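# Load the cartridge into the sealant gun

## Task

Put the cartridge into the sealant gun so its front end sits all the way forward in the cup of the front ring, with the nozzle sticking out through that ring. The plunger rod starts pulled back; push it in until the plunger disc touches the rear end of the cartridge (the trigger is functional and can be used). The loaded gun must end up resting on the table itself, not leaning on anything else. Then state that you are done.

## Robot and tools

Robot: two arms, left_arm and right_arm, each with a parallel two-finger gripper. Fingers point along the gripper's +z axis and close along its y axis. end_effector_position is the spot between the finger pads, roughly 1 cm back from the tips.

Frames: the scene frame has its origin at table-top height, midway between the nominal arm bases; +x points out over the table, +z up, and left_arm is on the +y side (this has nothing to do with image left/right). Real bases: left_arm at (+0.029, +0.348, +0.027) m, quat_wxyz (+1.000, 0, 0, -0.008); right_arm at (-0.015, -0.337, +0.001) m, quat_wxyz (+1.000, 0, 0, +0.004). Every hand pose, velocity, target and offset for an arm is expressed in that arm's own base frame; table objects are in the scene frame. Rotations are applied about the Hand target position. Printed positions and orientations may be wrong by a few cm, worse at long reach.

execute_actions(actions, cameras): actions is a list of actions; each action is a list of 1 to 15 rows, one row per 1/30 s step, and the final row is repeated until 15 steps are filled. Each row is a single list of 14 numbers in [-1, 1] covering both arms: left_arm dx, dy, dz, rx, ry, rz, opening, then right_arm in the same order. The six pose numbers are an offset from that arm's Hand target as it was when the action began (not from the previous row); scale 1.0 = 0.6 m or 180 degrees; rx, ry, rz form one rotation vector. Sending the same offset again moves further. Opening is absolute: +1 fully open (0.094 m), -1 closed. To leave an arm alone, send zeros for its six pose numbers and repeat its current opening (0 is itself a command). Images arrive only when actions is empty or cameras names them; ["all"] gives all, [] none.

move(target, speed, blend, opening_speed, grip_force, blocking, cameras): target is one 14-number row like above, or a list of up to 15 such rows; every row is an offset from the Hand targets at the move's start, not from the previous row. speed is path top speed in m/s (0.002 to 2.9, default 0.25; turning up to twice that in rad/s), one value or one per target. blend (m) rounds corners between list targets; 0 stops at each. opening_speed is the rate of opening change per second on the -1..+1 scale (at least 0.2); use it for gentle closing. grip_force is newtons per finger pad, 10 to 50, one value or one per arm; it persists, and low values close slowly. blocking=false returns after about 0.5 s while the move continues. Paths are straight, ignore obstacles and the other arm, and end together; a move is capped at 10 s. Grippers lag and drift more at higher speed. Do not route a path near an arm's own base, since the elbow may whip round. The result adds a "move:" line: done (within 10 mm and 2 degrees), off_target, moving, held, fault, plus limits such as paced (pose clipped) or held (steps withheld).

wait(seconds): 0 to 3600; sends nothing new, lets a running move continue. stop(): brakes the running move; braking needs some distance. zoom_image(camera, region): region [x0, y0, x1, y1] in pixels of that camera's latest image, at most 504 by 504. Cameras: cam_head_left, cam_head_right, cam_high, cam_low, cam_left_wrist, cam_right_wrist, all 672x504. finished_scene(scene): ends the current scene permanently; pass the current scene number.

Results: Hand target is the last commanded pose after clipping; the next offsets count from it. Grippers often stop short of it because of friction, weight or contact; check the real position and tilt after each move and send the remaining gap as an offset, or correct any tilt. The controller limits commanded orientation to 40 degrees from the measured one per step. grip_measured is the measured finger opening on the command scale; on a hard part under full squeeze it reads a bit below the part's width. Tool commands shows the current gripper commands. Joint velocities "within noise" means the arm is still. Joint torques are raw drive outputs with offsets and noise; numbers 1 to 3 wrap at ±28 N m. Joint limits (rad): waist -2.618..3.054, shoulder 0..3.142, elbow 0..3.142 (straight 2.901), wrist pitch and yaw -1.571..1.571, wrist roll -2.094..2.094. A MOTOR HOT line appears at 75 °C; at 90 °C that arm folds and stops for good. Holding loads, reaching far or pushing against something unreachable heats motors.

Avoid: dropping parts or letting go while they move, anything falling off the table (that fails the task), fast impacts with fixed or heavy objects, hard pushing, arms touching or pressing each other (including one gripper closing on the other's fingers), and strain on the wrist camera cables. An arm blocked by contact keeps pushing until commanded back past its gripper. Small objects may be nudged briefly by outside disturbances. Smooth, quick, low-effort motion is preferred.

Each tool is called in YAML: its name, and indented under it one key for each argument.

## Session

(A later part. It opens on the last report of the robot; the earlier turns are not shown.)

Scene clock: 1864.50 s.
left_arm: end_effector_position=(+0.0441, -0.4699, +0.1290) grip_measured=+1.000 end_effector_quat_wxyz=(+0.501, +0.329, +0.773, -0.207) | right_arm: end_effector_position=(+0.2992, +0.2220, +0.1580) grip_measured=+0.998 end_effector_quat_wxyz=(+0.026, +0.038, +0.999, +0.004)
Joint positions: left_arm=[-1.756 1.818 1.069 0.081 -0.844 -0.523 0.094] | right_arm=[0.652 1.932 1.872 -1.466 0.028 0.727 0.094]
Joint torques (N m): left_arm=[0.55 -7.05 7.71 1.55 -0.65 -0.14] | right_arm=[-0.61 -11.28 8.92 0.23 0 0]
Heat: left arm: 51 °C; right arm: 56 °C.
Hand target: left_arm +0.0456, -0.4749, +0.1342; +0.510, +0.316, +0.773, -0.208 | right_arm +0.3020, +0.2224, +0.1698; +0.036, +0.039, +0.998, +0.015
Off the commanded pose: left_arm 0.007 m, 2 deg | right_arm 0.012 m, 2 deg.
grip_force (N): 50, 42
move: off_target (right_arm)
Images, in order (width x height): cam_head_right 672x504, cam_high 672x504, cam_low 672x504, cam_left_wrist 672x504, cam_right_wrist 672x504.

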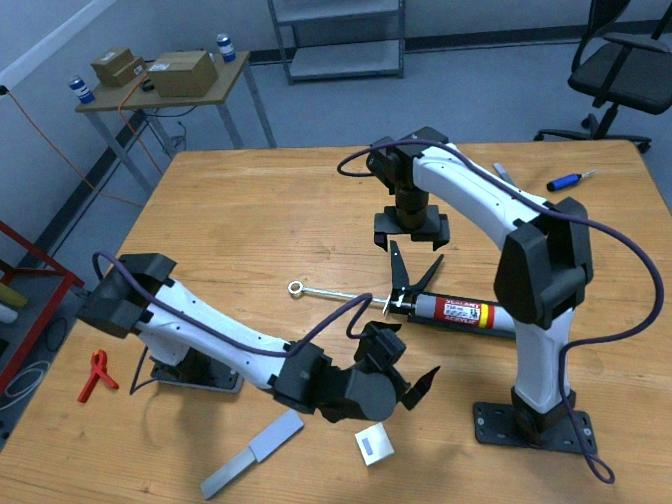

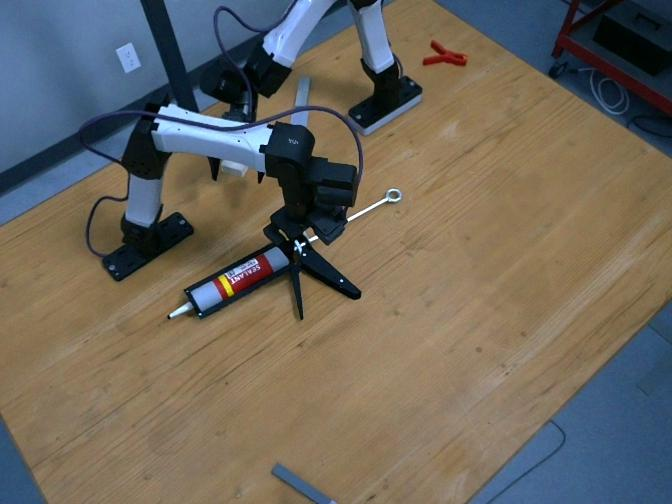

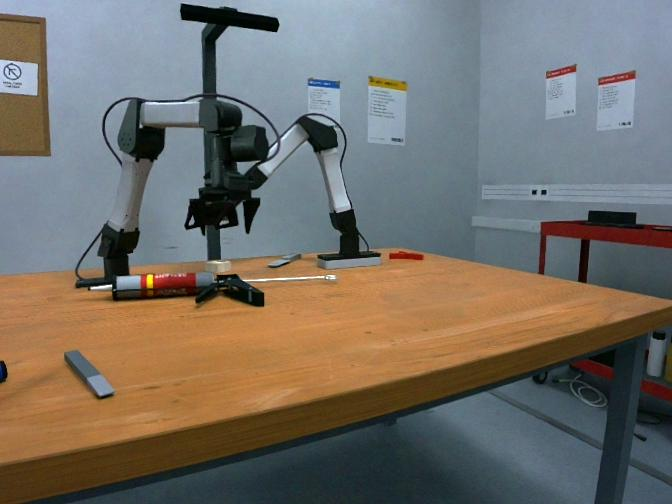

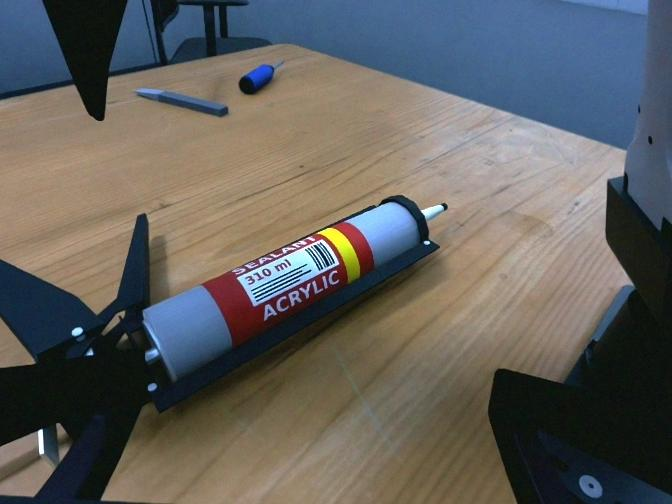

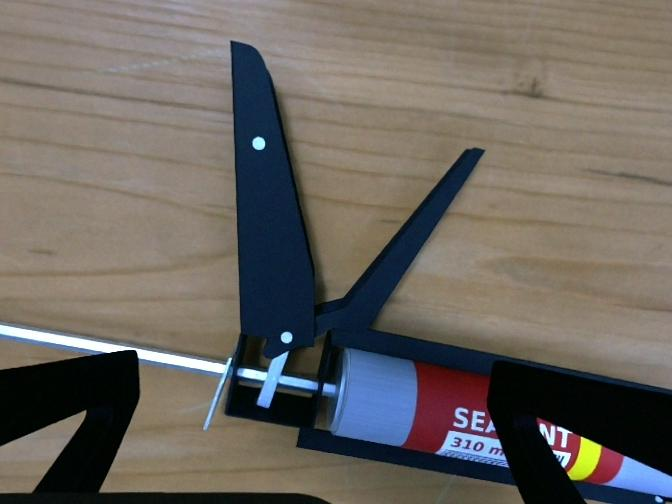

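zoom_image:
  camera: "cam_right_wrist"
  region: [200, 310, 440, 490]

zoom_image:
  camera: "cam_left_wrist"
  region: [340, 170, 460, 270]

Scaled by 2.100 from the camera's image (finer frame: 960x720).

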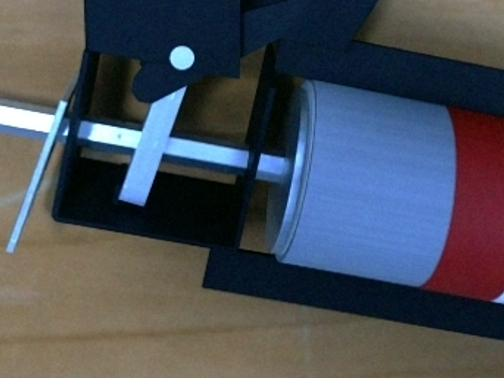

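Scaled by 4.200 from the camera's image (finer frame: 960x720).

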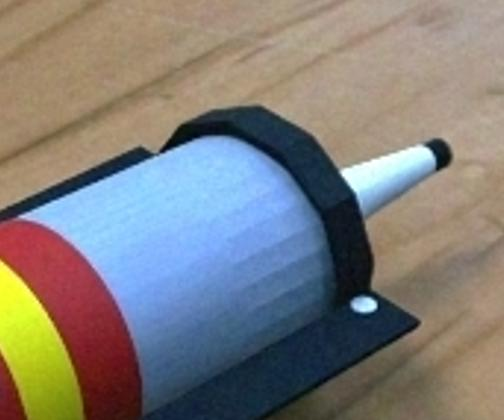

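finished_scene:
  scene: 2

The scene is finished: the task was done.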